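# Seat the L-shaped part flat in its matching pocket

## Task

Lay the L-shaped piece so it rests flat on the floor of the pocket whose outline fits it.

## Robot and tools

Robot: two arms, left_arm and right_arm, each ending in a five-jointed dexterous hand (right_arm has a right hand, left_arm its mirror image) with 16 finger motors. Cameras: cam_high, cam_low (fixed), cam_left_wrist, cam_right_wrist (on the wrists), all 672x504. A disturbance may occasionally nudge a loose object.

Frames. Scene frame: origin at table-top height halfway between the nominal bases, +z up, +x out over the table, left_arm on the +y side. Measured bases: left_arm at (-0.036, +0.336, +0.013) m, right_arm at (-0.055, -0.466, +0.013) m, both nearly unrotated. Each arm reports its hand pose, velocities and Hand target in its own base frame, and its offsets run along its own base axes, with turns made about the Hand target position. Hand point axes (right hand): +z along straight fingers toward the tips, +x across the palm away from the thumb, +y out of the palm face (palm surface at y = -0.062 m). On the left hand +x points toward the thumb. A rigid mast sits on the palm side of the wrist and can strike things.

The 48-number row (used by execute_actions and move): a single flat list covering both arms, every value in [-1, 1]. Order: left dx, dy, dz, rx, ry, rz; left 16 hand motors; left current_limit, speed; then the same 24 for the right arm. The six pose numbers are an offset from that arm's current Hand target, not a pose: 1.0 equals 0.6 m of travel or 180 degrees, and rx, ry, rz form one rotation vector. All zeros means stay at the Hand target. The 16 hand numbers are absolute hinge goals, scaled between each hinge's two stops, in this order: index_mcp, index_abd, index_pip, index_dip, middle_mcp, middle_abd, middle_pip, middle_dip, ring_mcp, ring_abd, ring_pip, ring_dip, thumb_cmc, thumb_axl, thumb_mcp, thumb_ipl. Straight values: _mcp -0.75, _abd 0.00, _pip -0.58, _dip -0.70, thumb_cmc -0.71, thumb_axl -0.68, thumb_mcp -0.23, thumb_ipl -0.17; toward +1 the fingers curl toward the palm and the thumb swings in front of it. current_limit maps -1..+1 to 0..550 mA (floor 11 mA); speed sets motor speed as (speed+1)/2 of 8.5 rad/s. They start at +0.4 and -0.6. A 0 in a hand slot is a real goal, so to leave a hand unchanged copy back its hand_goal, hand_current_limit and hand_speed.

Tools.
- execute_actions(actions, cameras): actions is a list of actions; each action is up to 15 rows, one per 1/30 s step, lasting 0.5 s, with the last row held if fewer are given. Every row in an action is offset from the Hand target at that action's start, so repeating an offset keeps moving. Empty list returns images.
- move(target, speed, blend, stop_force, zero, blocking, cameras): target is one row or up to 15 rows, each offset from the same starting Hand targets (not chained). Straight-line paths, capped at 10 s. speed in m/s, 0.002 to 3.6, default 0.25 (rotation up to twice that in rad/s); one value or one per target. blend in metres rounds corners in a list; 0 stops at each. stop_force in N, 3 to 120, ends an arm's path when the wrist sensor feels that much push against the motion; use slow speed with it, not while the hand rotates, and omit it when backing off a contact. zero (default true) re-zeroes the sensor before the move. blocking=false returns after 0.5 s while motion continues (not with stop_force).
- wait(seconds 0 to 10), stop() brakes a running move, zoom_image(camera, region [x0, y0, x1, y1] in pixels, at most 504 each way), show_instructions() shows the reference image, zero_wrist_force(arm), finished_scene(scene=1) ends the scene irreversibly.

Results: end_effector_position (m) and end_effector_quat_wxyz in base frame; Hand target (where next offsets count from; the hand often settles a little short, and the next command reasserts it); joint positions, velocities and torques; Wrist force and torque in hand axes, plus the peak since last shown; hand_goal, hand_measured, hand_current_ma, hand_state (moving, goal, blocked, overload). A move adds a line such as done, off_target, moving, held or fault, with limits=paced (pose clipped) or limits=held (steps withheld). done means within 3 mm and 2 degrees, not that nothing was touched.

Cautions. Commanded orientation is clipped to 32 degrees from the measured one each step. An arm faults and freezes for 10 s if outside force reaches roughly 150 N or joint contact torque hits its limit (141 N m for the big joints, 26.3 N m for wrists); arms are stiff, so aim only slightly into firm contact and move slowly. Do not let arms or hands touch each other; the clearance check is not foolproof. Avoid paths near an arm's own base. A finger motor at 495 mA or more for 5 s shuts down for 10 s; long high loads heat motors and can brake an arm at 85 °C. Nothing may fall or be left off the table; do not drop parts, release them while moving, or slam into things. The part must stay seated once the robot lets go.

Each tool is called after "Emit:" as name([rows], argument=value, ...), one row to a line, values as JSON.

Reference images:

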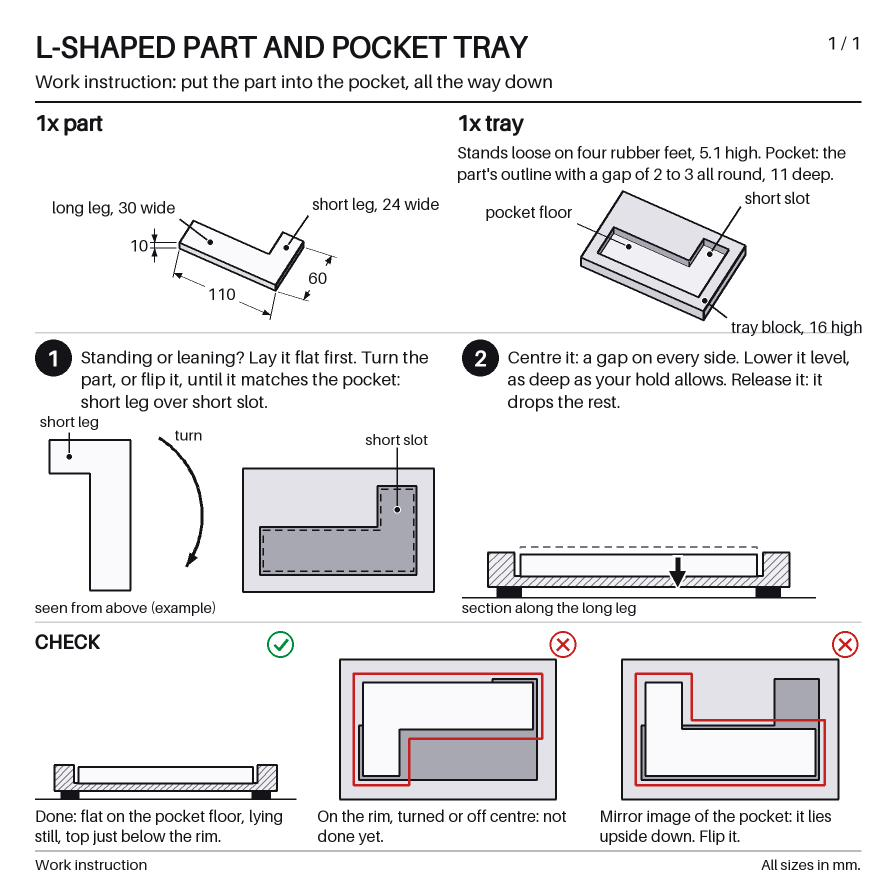

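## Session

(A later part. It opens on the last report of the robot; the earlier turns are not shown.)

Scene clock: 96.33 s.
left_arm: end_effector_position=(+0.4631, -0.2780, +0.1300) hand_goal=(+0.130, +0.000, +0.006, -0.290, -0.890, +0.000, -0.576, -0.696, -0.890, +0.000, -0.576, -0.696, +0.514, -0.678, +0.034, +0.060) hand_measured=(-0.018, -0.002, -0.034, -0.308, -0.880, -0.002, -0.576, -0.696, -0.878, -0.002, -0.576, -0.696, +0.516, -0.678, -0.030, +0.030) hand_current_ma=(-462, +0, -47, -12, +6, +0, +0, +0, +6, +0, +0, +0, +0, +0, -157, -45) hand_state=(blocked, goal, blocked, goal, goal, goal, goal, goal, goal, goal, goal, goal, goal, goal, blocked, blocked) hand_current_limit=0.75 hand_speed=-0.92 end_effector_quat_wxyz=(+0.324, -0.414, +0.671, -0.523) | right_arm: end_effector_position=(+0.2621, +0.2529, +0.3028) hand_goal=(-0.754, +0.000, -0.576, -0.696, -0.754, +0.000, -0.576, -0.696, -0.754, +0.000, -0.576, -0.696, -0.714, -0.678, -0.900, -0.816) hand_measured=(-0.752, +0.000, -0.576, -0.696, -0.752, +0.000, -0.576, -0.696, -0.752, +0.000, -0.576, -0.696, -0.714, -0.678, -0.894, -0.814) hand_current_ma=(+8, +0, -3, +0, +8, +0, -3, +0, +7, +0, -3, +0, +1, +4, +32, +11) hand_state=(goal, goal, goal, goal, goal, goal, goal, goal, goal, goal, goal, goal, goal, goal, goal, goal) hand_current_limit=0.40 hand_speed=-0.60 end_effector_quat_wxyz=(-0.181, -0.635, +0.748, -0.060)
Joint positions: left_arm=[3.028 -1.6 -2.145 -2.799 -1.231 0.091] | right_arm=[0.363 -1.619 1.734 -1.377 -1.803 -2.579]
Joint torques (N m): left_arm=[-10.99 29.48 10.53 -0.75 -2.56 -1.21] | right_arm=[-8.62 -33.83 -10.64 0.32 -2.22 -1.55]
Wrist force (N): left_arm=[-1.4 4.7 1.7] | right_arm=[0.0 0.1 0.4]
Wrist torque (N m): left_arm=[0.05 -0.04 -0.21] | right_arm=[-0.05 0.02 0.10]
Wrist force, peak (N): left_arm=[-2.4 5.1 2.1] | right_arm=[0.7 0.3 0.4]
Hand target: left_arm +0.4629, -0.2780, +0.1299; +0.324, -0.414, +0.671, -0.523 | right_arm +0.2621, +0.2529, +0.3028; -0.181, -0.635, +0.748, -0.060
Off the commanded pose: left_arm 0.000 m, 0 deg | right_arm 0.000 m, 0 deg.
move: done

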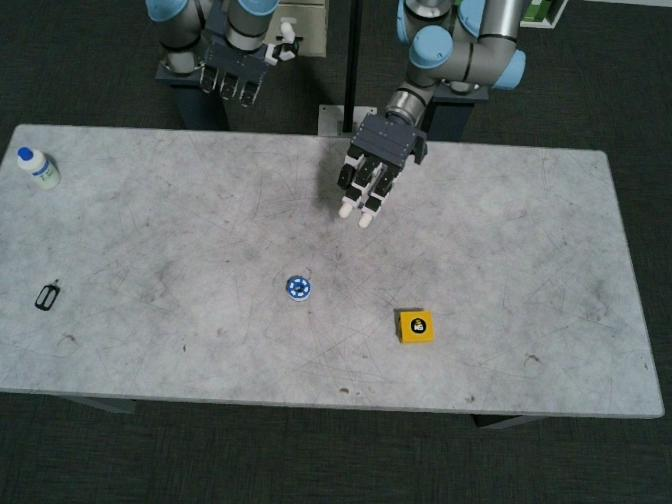

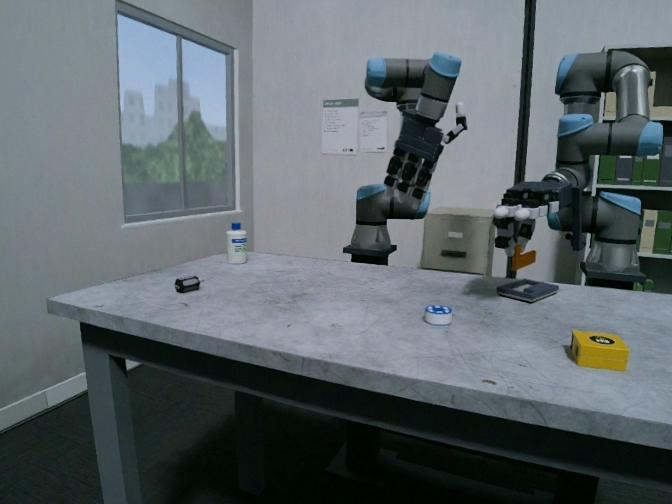

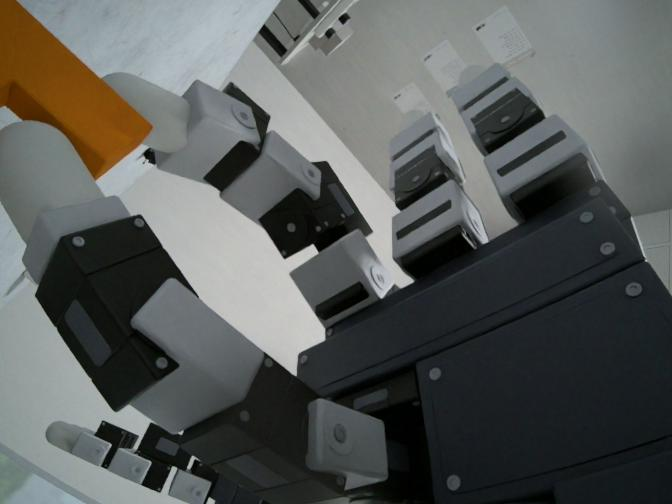

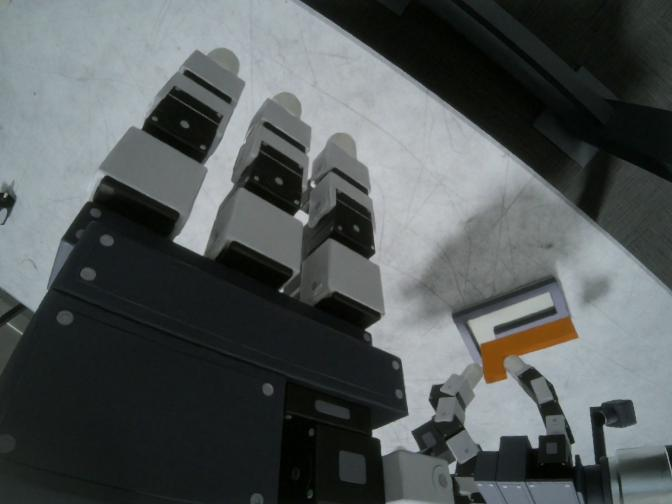

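Emit:
zoom_image(camera="cam_right_wrist", region=[450, 270, 530, 330])

Emit:
zoom_image(camera="cam_right_wrist", region=[510, 270, 590, 330])

Emit:
zoom_image(camera="cam_right_wrist", region=[460, 330, 540, 390])

Emit:
zoom_image(camera="cam_right_wrist", region=[510, 310, 590, 370])

Scaled by 6.300 from the camera's 672x504 image, which has a finer 960x720 frame.

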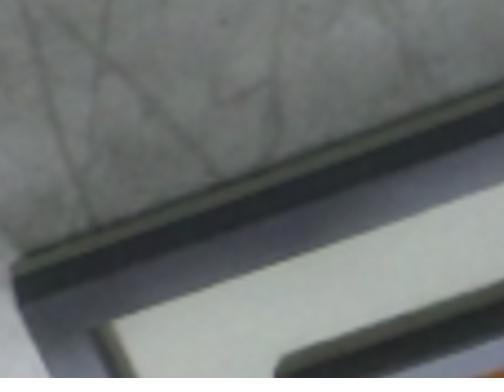

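Scaled by 6.300 from the camera's 672x504 image, which has a finer 960x720 frame.

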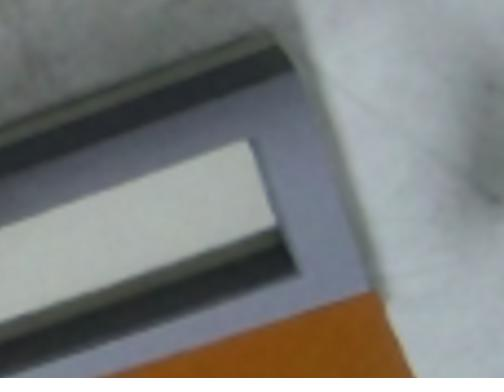

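Scaled by 6.300 from the camera's 672x504 image, which has a finer 960x720 frame.

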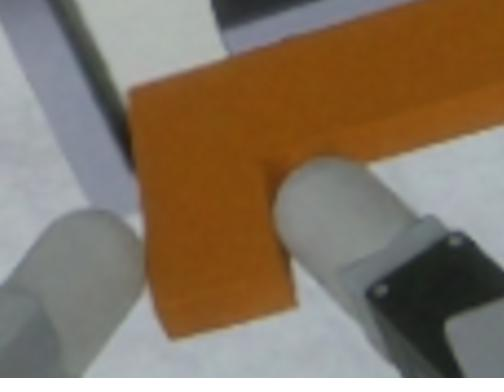

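Scaled by 6.300 from the camera's 672x504 image, which has a finer 960x720 frame.

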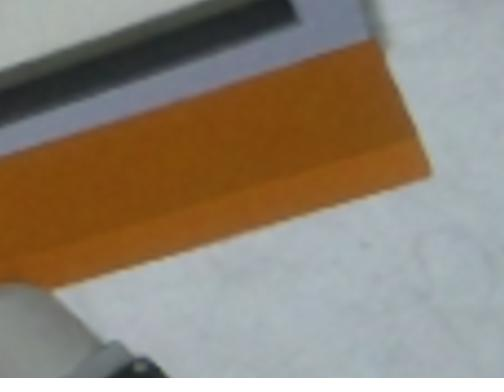

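Emit:
move(target=[0.0117, -0.0132, -0.06, 0, 0, 0.0028, 0.13, 0, 0.007, -0.29, -0.89, 0, -0.576, -0.696, -0.89, 0, -0.576, -0.696, 0.514, -0.678, 0.035, 0.06, 0.75, -0.92, 0, 0, 0, 0, 0, 0, -0.754, 0, -0.576, -0.696, -0.754, 0, -0.576, -0.696, -0.754, 0, -0.576, -0.696, -0.714, -0.678, -0.9, -0.816, 0.4, -0.6], speed=0.1, cameras=["cam_high", "cam_right_wrist", "cam_low"])

Emit:
zoom_image(camera="cam_right_wrist", region=[450, 270, 530, 330])

Emit:
zoom_image(camera="cam_right_wrist", region=[510, 270, 590, 330])

Emit:
zoom_image(camera="cam_right_wrist", region=[450, 310, 530, 370])

Emit:
zoom_image(camera="cam_low", region=[490, 230, 590, 310])

Scene clock: 101.00 s.
left_arm: end_effector_position=(+0.4699, -0.2859, +0.0941) hand_goal=(+0.130, +0.000, +0.006, -0.290, -0.890, +0.000, -0.576, -0.696, -0.890, +0.000, -0.576, -0.696, +0.514, -0.678, +0.034, +0.060) hand_measured=(-0.018, -0.002, -0.034, -0.308, -0.880, -0.002, -0.576, -0.696, -0.878, -0.002, -0.576, -0.696, +0.516, -0.678, -0.030, +0.030) hand_current_ma=(-462, +0, -47, -12, +6, +0, +0, +0, +6, +0, +0, +0, +0, +0, -157, -45) hand_state=(blocked, goal, blocked, goal, goal, goal, goal, goal, goal, goal, goal, goal, goal, goal, blocked, blocked) hand_current_limit=0.75 hand_speed=-0.92 end_effector_quat_wxyz=(+0.326, -0.417, +0.669, -0.521) | right_arm: end_effector_position=(+0.2621, +0.2529, +0.3028) hand_goal=(-0.754, +0.000, -0.576, -0.696, -0.754, +0.000, -0.576, -0.696, -0.754, +0.000, -0.576, -0.696, -0.714, -0.678, -0.900, -0.816) hand_measured=(-0.752, +0.000, -0.576, -0.696, -0.752, +0.000, -0.576, -0.696, -0.752, +0.000, -0.576, -0.696, -0.714, -0.678, -0.894, -0.814) hand_current_ma=(+8, +0, -3, +0, +8, +0, -3, +0, +7, +0, -3, +0, +1, +4, +32, +11) hand_state=(goal, goal, goal, goal, goal, goal, goal, goal, goal, goal, goal, goal, goal, goal, goal, goal) hand_current_limit=0.40 hand_speed=-0.60 end_effector_quat_wxyz=(-0.181, -0.635, +0.748, -0.060)
Joint positions: left_arm=[3.001 -1.685 -2.167 -2.689 -1.266 0.081] | right_arm=[0.363 -1.619 1.734 -1.377 -1.803 -2.579]
Joint torques (N m): left_arm=[-10.95 17.49 9.83 2.86 -2.67 -1.73] | right_arm=[-8.81 -33.51 -10.65 0.21 -2.07 -1.87]
Wrist force (N): left_arm=[-1.8 4.9 1.1] | right_arm=[0.1 -0.1 0.2]
Wrist torque (N m): left_arm=[0.11 0.00 -0.07] | right_arm=[-0.06 0.00 0.11]
Wrist force, peak (N): left_arm=[-1.5 5.5 1.5] | right_arm=[0.4 -0.2 0.8]
Hand target: left_arm +0.4699, -0.2859, +0.0939; +0.326, -0.417, +0.669, -0.521 | right_arm +0.2621, +0.2529, +0.3028; -0.181, -0.635, +0.748, -0.060
Off the commanded pose: left_arm 0.000 m, 0 deg | right_arm 0.000 m, 0 deg.
move: done
Images, in order (width x height): cam_high 672x504, cam_low 672x504, cam_right_wrist 672x504.

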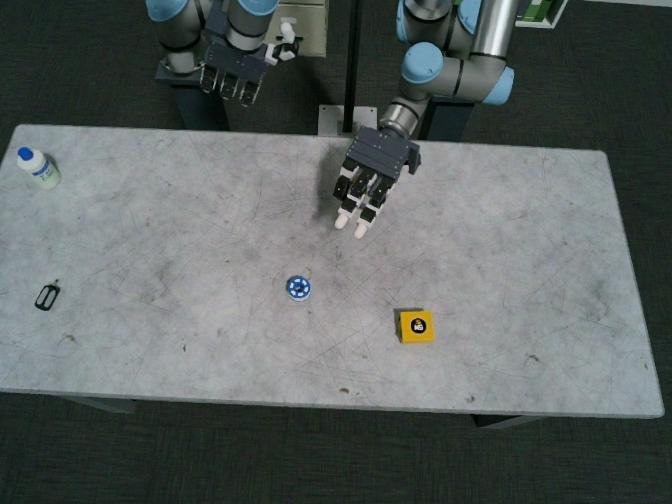

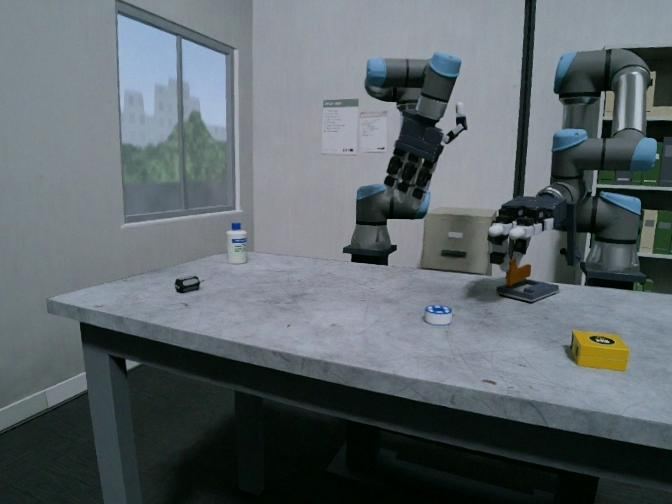

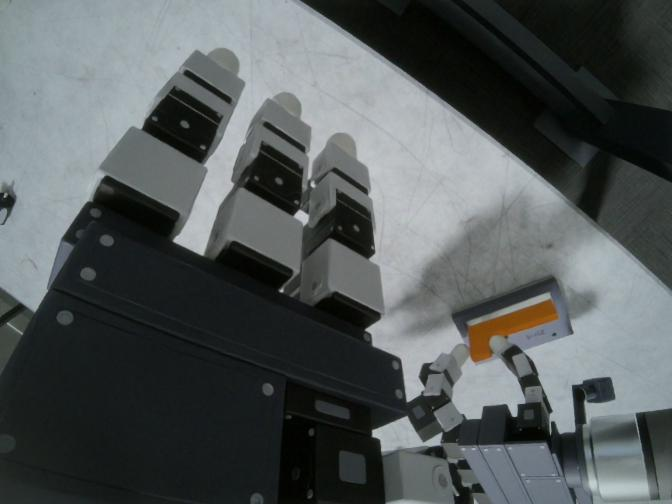

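Scaled by 6.300 from the camera's 672x504 image, which has a finer 960x720 frame.

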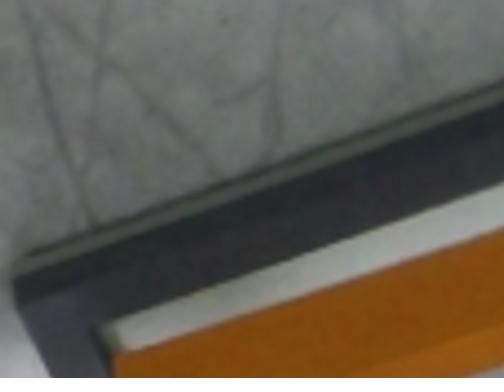

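Scaled by 6.300 from the camera's 672x504 image, which has a finer 960x720 frame.

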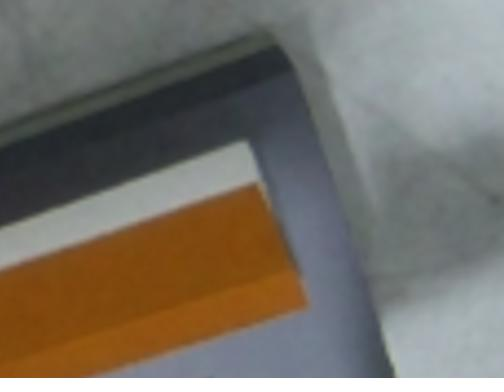

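Scaled by 6.300 from the camera's 672x504 image, which has a finer 960x720 frame.

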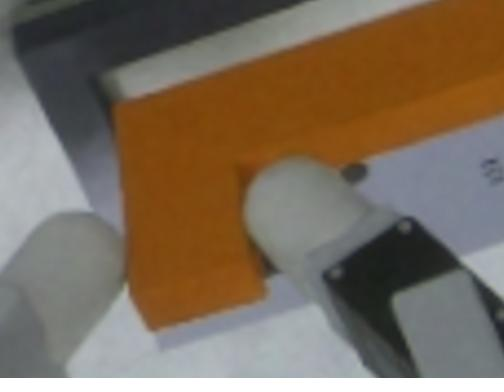

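Scaled by 5.040 from the camera's 672x504 image, which has a finer 960x720 frame.

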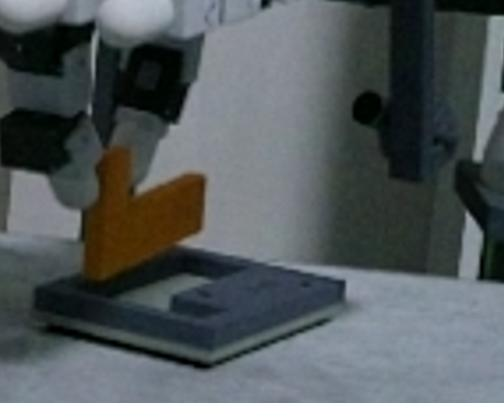

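Emit:
wait(seconds=0, cameras=["cam_left_wrist", "cam_right_wrist"])

Emit:
zoom_image(camera="cam_left_wrist", region=[0, 0, 180, 180])

Emit:
zoom_image(camera="cam_right_wrist", region=[540, 290, 580, 330])

Emit:
zoom_image(camera="cam_right_wrist", region=[455, 310, 505, 370])

Scene clock: 102.77 s.
left_arm: end_effector_position=(+0.4699, -0.2859, +0.0939) hand_goal=(+0.130, +0.000, +0.006, -0.290, -0.890, +0.000, -0.576, -0.696, -0.890, +0.000, -0.576, -0.696, +0.514, -0.678, +0.034, +0.060) hand_measured=(-0.018, -0.002, -0.034, -0.308, -0.880, -0.002, -0.576, -0.696, -0.878, -0.002, -0.576, -0.696, +0.516, -0.678, -0.030, +0.030) hand_current_ma=(-462, +0, -47, -12, +6, +0, +0, +0, +6, +0, +0, +0, +0, +0, -157, -45) hand_state=(blocked, goal, blocked, goal, goal, goal, goal, goal, goal, goal, goal, goal, goal, goal, blocked, blocked) hand_current_limit=0.75 hand_speed=-0.92 end_effector_quat_wxyz=(+0.326, -0.417, +0.669, -0.521) | right_arm: end_effector_position=(+0.2621, +0.2529, +0.3028) hand_goal=(-0.754, +0.000, -0.576, -0.696, -0.754, +0.000, -0.576, -0.696, -0.754, +0.000, -0.576, -0.696, -0.714, -0.678, -0.900, -0.816) hand_measured=(-0.752, +0.000, -0.576, -0.696, -0.752, +0.000, -0.576, -0.696, -0.752, +0.000, -0.576, -0.696, -0.714, -0.678, -0.894, -0.814) hand_current_ma=(+8, +0, -3, +0, +8, +0, -3, +0, +7, +0, -3, +0, +1, +4, +32, +11) hand_state=(goal, goal, goal, goal, goal, goal, goal, goal, goal, goal, goal, goal, goal, goal, goal, goal) hand_current_limit=0.40 hand_speed=-0.60 end_effector_quat_wxyz=(-0.181, -0.635, +0.748, -0.060)
Joint positions: left_arm=[3.001 -1.685 -2.167 -2.688 -1.266 0.081] | right_arm=[0.363 -1.619 1.734 -1.377 -1.803 -2.579]
Joint torques (N m): left_arm=[-10.09 17.6 8.66 2.76 -2.47 -2.05] | right_arm=[-9.26 -33.17 -10.35 0.35 -2.16 -1.75]
Wrist force (N): left_arm=[-1.6 5.0 1.4] | right_arm=[0.4 0.1 0.3]
Wrist torque (N m): left_arm=[0.09 -0.01 -0.06] | right_arm=[-0.04 -0.03 0.14]
Wrist force, peak (N): left_arm=[-1.6 5.2 1.3] | right_arm=[0.3 -0.1 0.6]
Hand target: left_arm +0.4699, -0.2859, +0.0939; +0.326, -0.417, +0.669, -0.521 | right_arm +0.2621, +0.2529, +0.3028; -0.181, -0.635, +0.748, -0.060
Off the commanded pose: left_arm 0.000 m, 0 deg | right_arm 0.000 m, 0 deg.
Images, in order (width x height): cam_left_wrist 672x504, cam_right_wrist 672x504.

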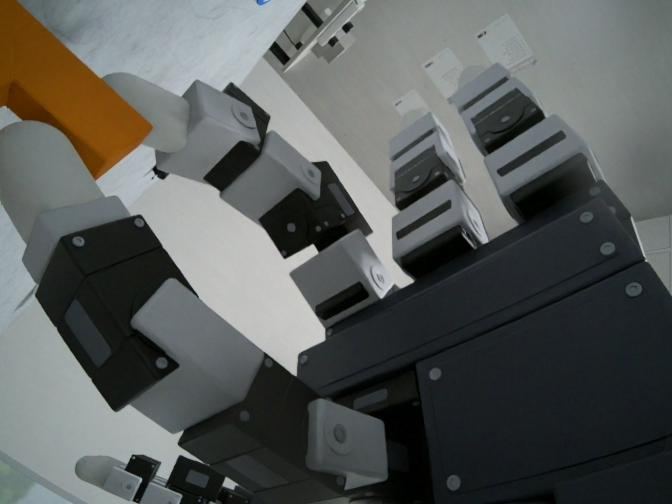

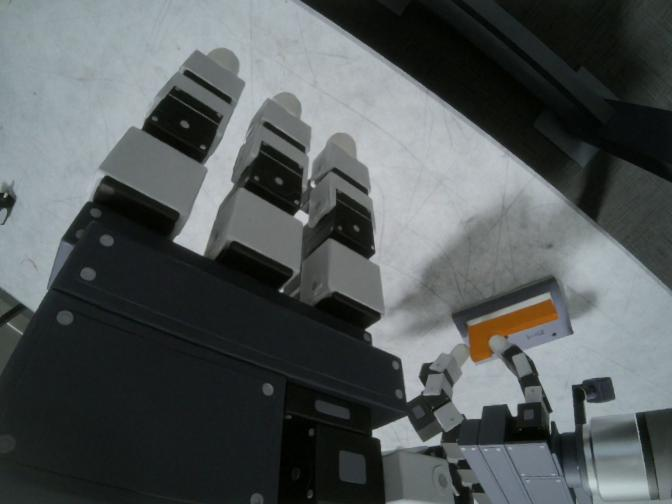

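Scaled by 2.800 from the camera's 672x504 image, which has a finer 960x720 frame.

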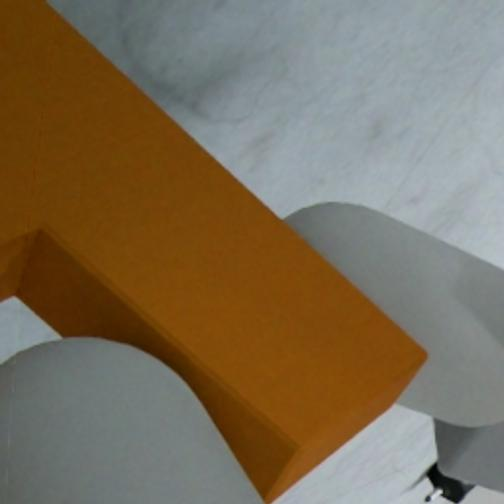

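Scaled by 12.600 from the camera's 672x504 image, which has a finer 960x720 frame.

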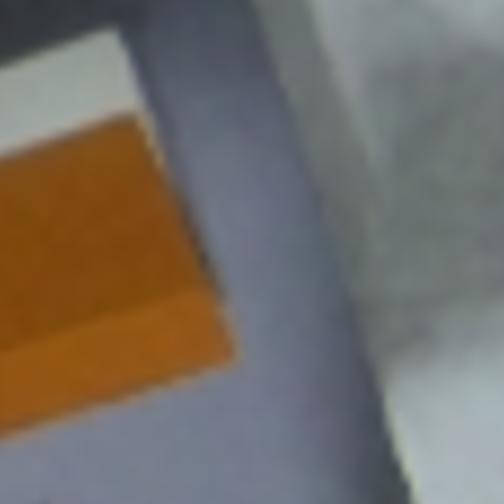

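Scaled by 8.400 from the camera's 672x504 image, which has a finer 960x720 frame.

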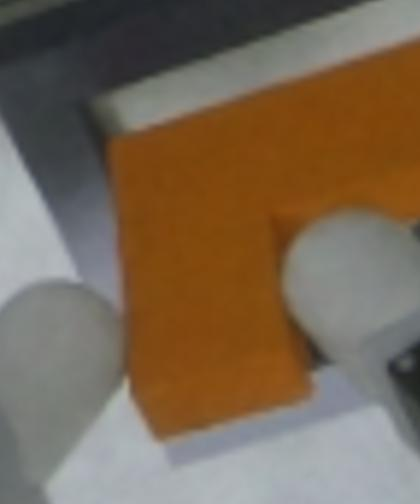

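Emit:
move(target=[-0.0068, 0.0053, 0, -0.0105, -0.0215, -0.0055, 0.13, 0, 0.007, -0.29, -0.89, 0, -0.576, -0.696, -0.89, 0, -0.576, -0.696, 0.514, -0.678, 0.035, 0.06, 0.75, -0.92, 0, 0, 0, 0, 0, 0, -0.754, 0, -0.576, -0.696, -0.754, 0, -0.576, -0.696, -0.754, 0, -0.576, -0.696, -0.714, -0.678, -0.9, -0.816, 0.4, -0.6], speed=0.05, cameras=["cam_left_wrist", "cam_right_wrist", "cam_low"])

Emit:
zoom_image(camera="cam_right_wrist", region=[450, 290, 510, 370])

Emit:
zoom_image(camera="cam_right_wrist", region=[530, 270, 590, 330])

Emit:
zoom_image(camera="cam_left_wrist", region=[0, 0, 180, 180])

Emit:
zoom_image(camera="cam_low", region=[490, 230, 590, 310])

Scene clock: 105.90 s.
left_arm: end_effector_position=(+0.4658, -0.2828, +0.0939) hand_goal=(+0.130, +0.000, +0.006, -0.290, -0.890, +0.000, -0.576, -0.696, -0.890, +0.000, -0.576, -0.696, +0.514, -0.678, +0.034, +0.060) hand_measured=(-0.018, -0.002, -0.034, -0.308, -0.880, -0.002, -0.576, -0.696, -0.878, -0.002, -0.576, -0.696, +0.516, -0.678, -0.030, +0.030) hand_current_ma=(-462, +0, -47, -12, +6, +0, +0, +0, +6, +0, +0, +0, +0, +0, -157, -45) hand_state=(blocked, goal, blocked, goal, goal, goal, goal, goal, goal, goal, goal, goal, goal, goal, blocked, blocked) hand_current_limit=0.75 hand_speed=-0.92 end_effector_quat_wxyz=(+0.337, -0.398, +0.653, -0.549) | right_arm: end_effector_position=(+0.2621, +0.2529, +0.3028) hand_goal=(-0.754, +0.000, -0.576, -0.696, -0.754, +0.000, -0.576, -0.696, -0.754, +0.000, -0.576, -0.696, -0.714, -0.678, -0.900, -0.816) hand_measured=(-0.752, +0.000, -0.576, -0.696, -0.752, +0.000, -0.576, -0.696, -0.752, +0.000, -0.576, -0.696, -0.714, -0.678, -0.894, -0.814) hand_current_ma=(+8, +0, -3, +0, +8, +0, -3, +0, +7, +0, -3, +0, +1, +4, +32, +11) hand_state=(goal, goal, goal, goal, goal, goal, goal, goal, goal, goal, goal, goal, goal, goal, goal, goal) hand_current_limit=0.40 hand_speed=-0.60 end_effector_quat_wxyz=(-0.181, -0.635, +0.748, -0.060)
Joint positions: left_arm=[3.03 -1.662 -2.242 -2.562 -1.216 0.067] | right_arm=[0.363 -1.619 1.734 -1.377 -1.803 -2.579]
Joint torques (N m): left_arm=[8.02 30.02 8.9 3.18 3.07 -1.72] | right_arm=[-8.79 -32.11 -10.96 0.26 -2.17 -1.59]
Wrist force (N): left_arm=[-1.8 4.9 1.2] | right_arm=[0.2 -0.2 0.5]
Wrist torque (N m): left_arm=[0.09 -0.01 -0.09] | right_arm=[-0.09 -0.01 0.12]
Wrist force, peak (N): left_arm=[-1.7 5.3 1.3] | right_arm=[0.5 -0.3 0.7]
Hand target: left_arm +0.4658, -0.2828, +0.0939; +0.337, -0.398, +0.653, -0.549 | right_arm +0.2621, +0.2529, +0.3028; -0.181, -0.635, +0.748, -0.060
Off the commanded pose: left_arm 0.000 m, 0 deg | right_arm 0.000 m, 0 deg.
move: done
Images, in order (width x height): cam_low 672x504, cam_left_wrist 672x504, cam_right_wrist 672x504.

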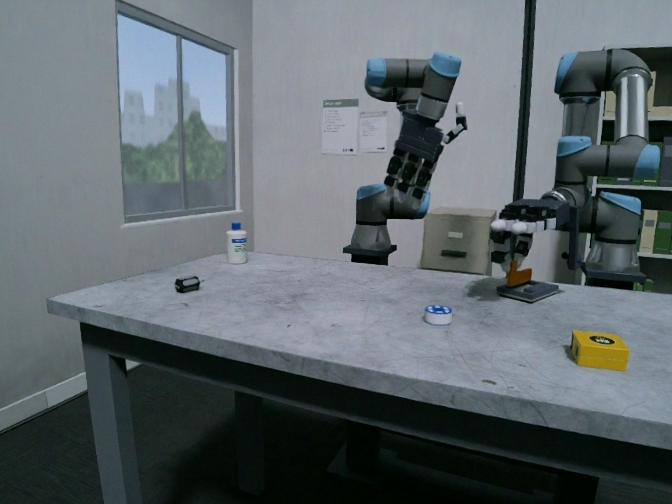

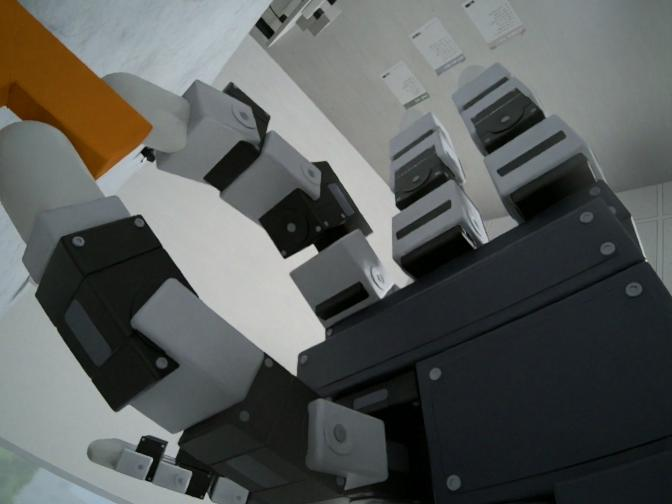

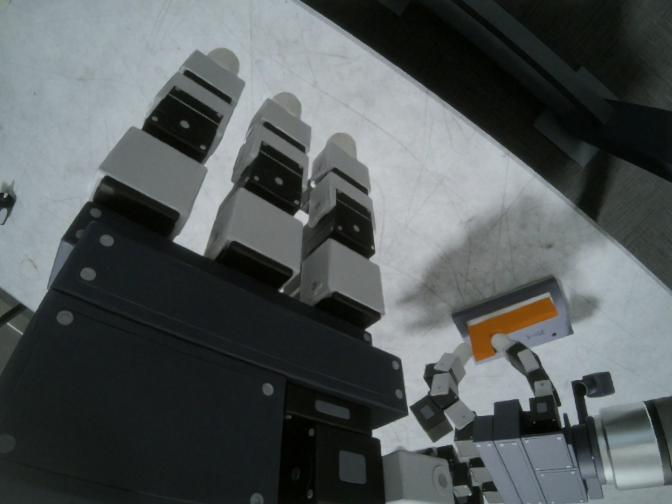

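Scaled by 6.300 from the camera's 672x504 image, which has a finer 960x720 frame.

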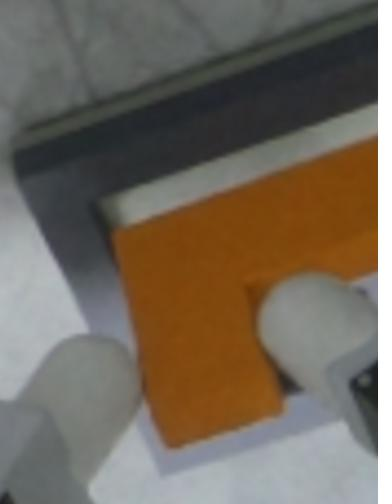

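Scaled by 8.400 from the camera's 672x504 image, which has a finer 960x720 frame.

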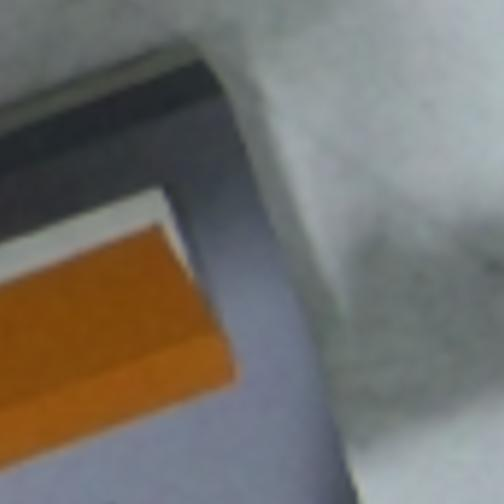

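Scaled by 2.800 from the camera's 672x504 image, which has a finer 960x720 frame.

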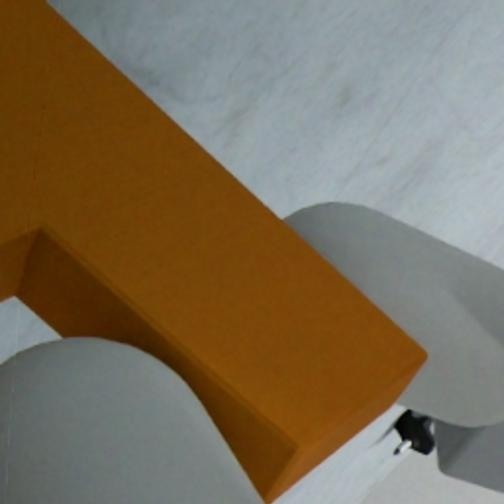

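Scaled by 5.040 from the camera's 672x504 image, which has a finer 960x720 frame.

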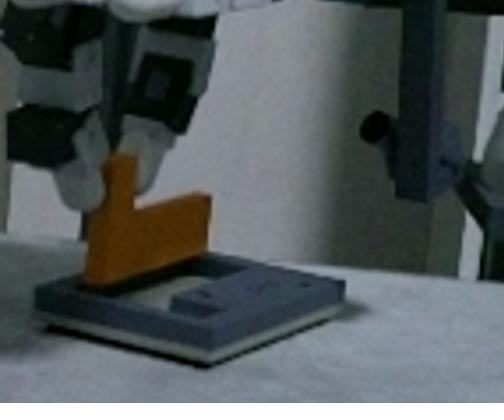

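Emit:
move(target=[-0.0008, 0.0004, -0.013, 0, 0, -0.0067, 0.13, 0, 0.007, -0.29, -0.89, 0, -0.576, -0.696, -0.89, 0, -0.576, -0.696, 0.514, -0.678, 0.035, 0.06, 0.75, -0.92, 0, 0, 0, 0, 0, 0, -0.754, 0, -0.576, -0.696, -0.754, 0, -0.576, -0.696, -0.754, 0, -0.576, -0.696, -0.714, -0.678, -0.9, -0.816, 0.4, -0.6], speed=0.05, cameras=["cam_right_wrist", "cam_low"])

Emit:
zoom_image(camera="cam_right_wrist", region=[450, 290, 510, 350])

Emit:
zoom_image(camera="cam_right_wrist", region=[530, 270, 590, 330])

Scene clock: 109.07 s.
left_arm: end_effector_position=(+0.4653, -0.2825, +0.0862) hand_goal=(+0.130, +0.000, +0.006, -0.290, -0.890, +0.000, -0.576, -0.696, -0.890, +0.000, -0.576, -0.696, +0.514, -0.678, +0.034, +0.060) hand_measured=(-0.018, -0.002, -0.034, -0.308, -0.880, -0.002, -0.576, -0.696, -0.878, -0.002, -0.576, -0.696, +0.516, -0.678, -0.030, +0.030) hand_current_ma=(-462, +0, -47, -12, +6, +0, +0, +0, +6, +0, +0, +0, +0, +0, -157, -45) hand_state=(blocked, goal, blocked, goal, goal, goal, goal, goal, goal, goal, goal, goal, goal, goal, blocked, blocked) hand_current_limit=0.75 hand_speed=-0.92 end_effector_quat_wxyz=(+0.331, -0.391, +0.657, -0.552) | right_arm: end_effector_position=(+0.2621, +0.2529, +0.3028) hand_goal=(-0.754, +0.000, -0.576, -0.696, -0.754, +0.000, -0.576, -0.696, -0.754, +0.000, -0.576, -0.696, -0.714, -0.678, -0.900, -0.816) hand_measured=(-0.752, +0.000, -0.576, -0.696, -0.752, +0.000, -0.576, -0.696, -0.752, +0.000, -0.576, -0.696, -0.714, -0.678, -0.894, -0.814) hand_current_ma=(+8, +0, -3, +0, +8, +0, -3, +0, +7, +0, -3, +0, +1, +4, +32, +11) hand_state=(goal, goal, goal, goal, goal, goal, goal, goal, goal, goal, goal, goal, goal, goal, goal, goal) hand_current_limit=0.40 hand_speed=-0.60 end_effector_quat_wxyz=(-0.181, -0.635, +0.748, -0.060)
Joint positions: left_arm=[3.043 -1.678 -2.251 -2.538 -1.182 0.074] | right_arm=[0.363 -1.619 1.734 -1.377 -1.803 -2.579]
Joint torques (N m): left_arm=[8.99 16.06 8.56 3.22 3.16 1.49] | right_arm=[-8.26 -32.08 -10.74 0.27 -2.18 -1.68]
Wrist force (N): left_arm=[-1.5 5.1 1.3] | right_arm=[0.1 -0.2 0.5]
Wrist torque (N m): left_arm=[0.10 -0.06 -0.23] | right_arm=[-0.09 0.00 0.11]
Wrist force, peak (N): left_arm=[-1.7 5.2 1.4] | right_arm=[0.4 0.1 0.8]
Hand target: left_arm +0.4653, -0.2825, +0.0861; +0.331, -0.391, +0.657, -0.552 | right_arm +0.2621, +0.2529, +0.3028; -0.181, -0.635, +0.748, -0.060
Off the commanded pose: left_arm 0.000 m, 0 deg | right_arm 0.000 m, 0 deg.
move: done
Images, in order (width x height): cam_low 672x504, cam_right_wrist 672x504.

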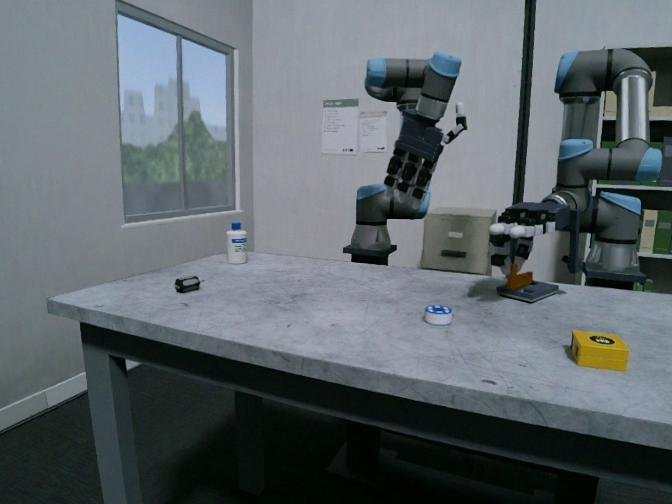

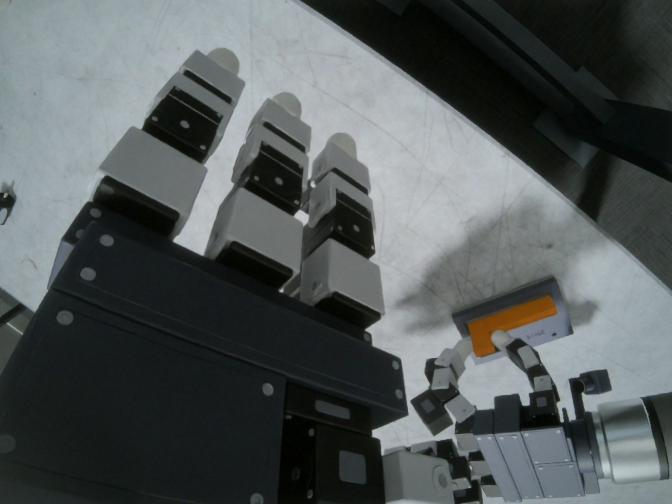

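Scaled by 8.400 from the camera's 672x504 image, which has a finer 960x720 frame.

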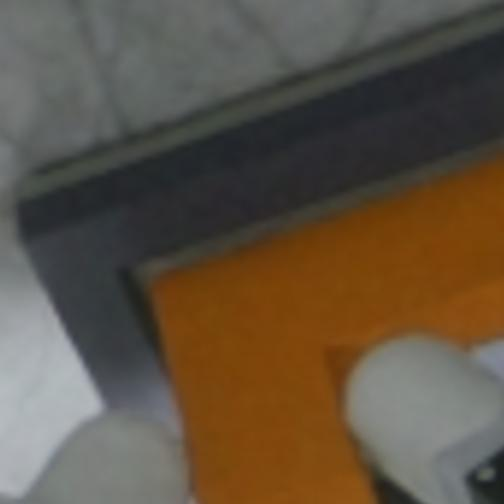

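Scaled by 8.400 from the camera's 672x504 image, which has a finer 960x720 frame.

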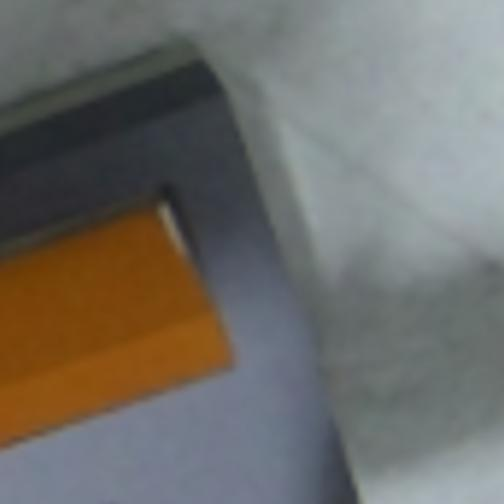

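Emit:
move(target=[0, 0, -0.03, 0, 0, 0, 0.13, 0, 0.007, -0.29, -0.89, 0, -0.576, -0.696, -0.89, 0, -0.576, -0.696, 0.514, -0.678, 0.035, 0.06, 0.75, -0.92, 0, 0, 0, 0, 0, 0, -0.754, 0, -0.576, -0.696, -0.754, 0, -0.576, -0.696, -0.754, 0, -0.576, -0.696, -0.714, -0.678, -0.9, -0.816, 0.4, -0.6], speed=0.01, stop_force=3, cameras=["cam_right_wrist", "cam_low", "cam_left_wrist"])

Emit:
zoom_image(camera="cam_right_wrist", region=[450, 290, 510, 350])

Emit:
zoom_image(camera="cam_right_wrist", region=[530, 270, 590, 330])

Emit:
zoom_image(camera="cam_left_wrist", region=[0, 0, 180, 180])

Emit:
zoom_image(camera="cam_low", region=[490, 230, 590, 310])

Scene clock: 111.90 s.
left_arm: end_effector_position=(+0.4653, -0.2825, +0.0793) hand_goal=(+0.130, +0.000, +0.006, -0.290, -0.890, +0.000, -0.576, -0.696, -0.890, +0.000, -0.576, -0.696, +0.514, -0.678, +0.034, +0.060) hand_measured=(-0.018, -0.002, -0.034, -0.306, -0.880, -0.002, -0.576, -0.696, -0.878, -0.002, -0.576, -0.696, +0.516, -0.678, -0.030, +0.032) hand_current_ma=(-462, +0, -48, -10, +6, +0, +0, +0, +6, +0, +0, +0, +0, +0, -157, -44) hand_state=(blocked, goal, blocked, goal, goal, goal, goal, goal, goal, goal, goal, goal, goal, goal, blocked, blocked) hand_current_limit=0.75 hand_speed=-0.92 end_effector_quat_wxyz=(+0.331, -0.391, +0.657, -0.552) | right_arm: end_effector_position=(+0.2621, +0.2529, +0.3028) hand_goal=(-0.754, +0.000, -0.576, -0.696, -0.754, +0.000, -0.576, -0.696, -0.754, +0.000, -0.576, -0.696, -0.714, -0.678, -0.900, -0.816) hand_measured=(-0.752, +0.000, -0.576, -0.696, -0.752, +0.000, -0.576, -0.696, -0.752, +0.000, -0.576, -0.696, -0.714, -0.678, -0.894, -0.814) hand_current_ma=(+8, +0, -3, +0, +8, +0, -3, +0, +7, +0, -3, +0, +1, +4, +32, +11) hand_state=(goal, goal, goal, goal, goal, goal, goal, goal, goal, goal, goal, goal, goal, goal, goal, goal) hand_current_limit=0.40 hand_speed=-0.60 end_effector_quat_wxyz=(-0.181, -0.635, +0.748, -0.060)
Joint positions: left_arm=[3.043 -1.693 -2.259 -2.516 -1.182 0.074] | right_arm=[0.363 -1.619 1.734 -1.377 -1.803 -2.579]
Joint torques (N m): left_arm=[8.88 30.7 23.82 -0.73 1.6 1.26] | right_arm=[-9.21 -32.22 -10.06 0.1 -2.1 -1.6]
Wrist force (N): left_arm=[-1.6 4.1 1.5] | right_arm=[0.0 0.1 0.5]
Wrist torque (N m): left_arm=[0.09 -0.04 -0.26] | right_arm=[-0.06 0.01 0.11]
Wrist force, peak (N): left_arm=[-1.8 5.2 1.3] | right_arm=[0.3 0.0 0.7]
Hand target: left_arm +0.4653, -0.2825, +0.0793; +0.331, -0.391, +0.657, -0.552 (not the last commanded pose) | right_arm +0.2621, +0.2529, +0.3028; -0.181, -0.635, +0.748, -0.060
Off the commanded pose: left_arm 0.011 m, 0 deg | right_arm 0.000 m, 0 deg.
move: contact (left_arm)
Images, in order (width x height): cam_low 672x504, cam_left_wrist 672x504, cam_right_wrist 672x504.

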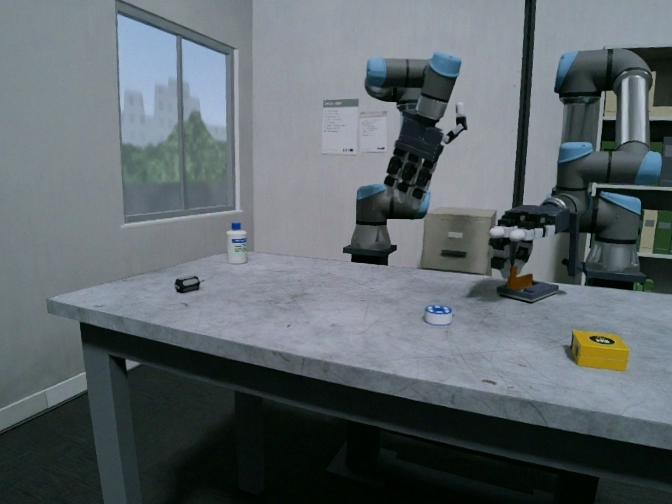

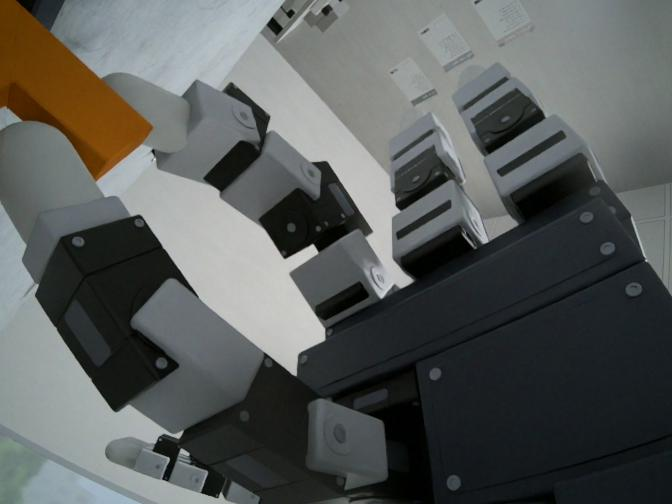

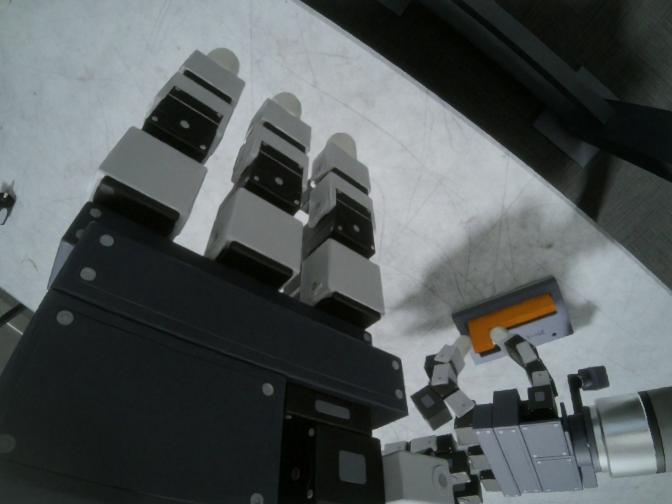

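Scaled by 8.400 from the camera's 672x504 image, which has a finer 960x720 frame.

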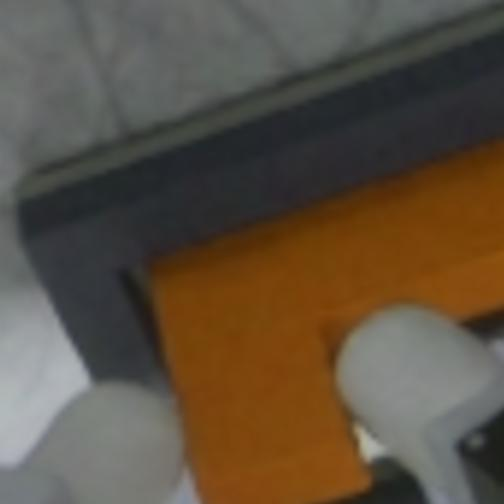

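Scaled by 8.400 from the camera's 672x504 image, which has a finer 960x720 frame.

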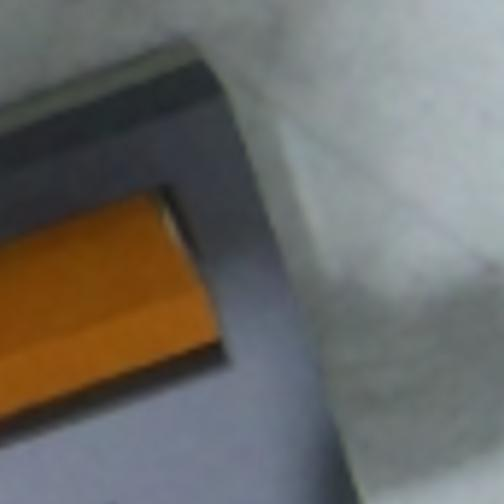

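Scaled by 2.800 from the camera's 672x504 image, which has a finer 960x720 frame.

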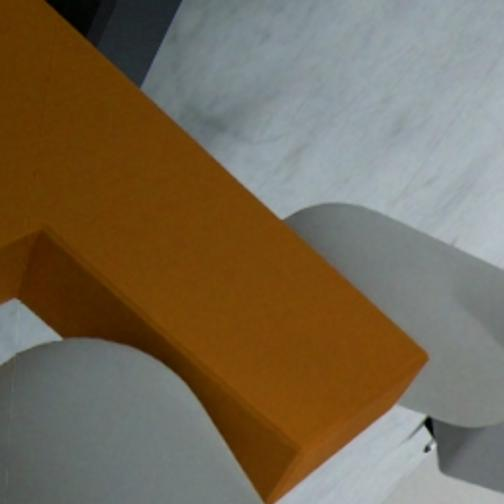

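Scaled by 5.040 from the camera's 672x504 image, which has a finer 960x720 frame.

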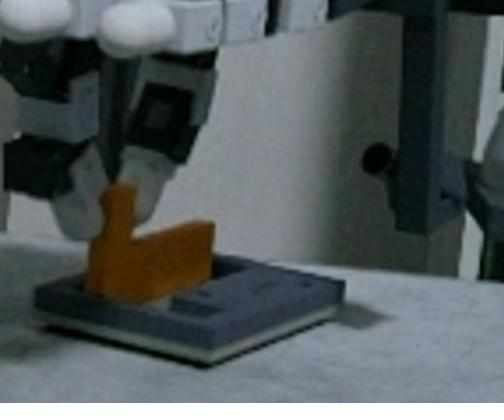

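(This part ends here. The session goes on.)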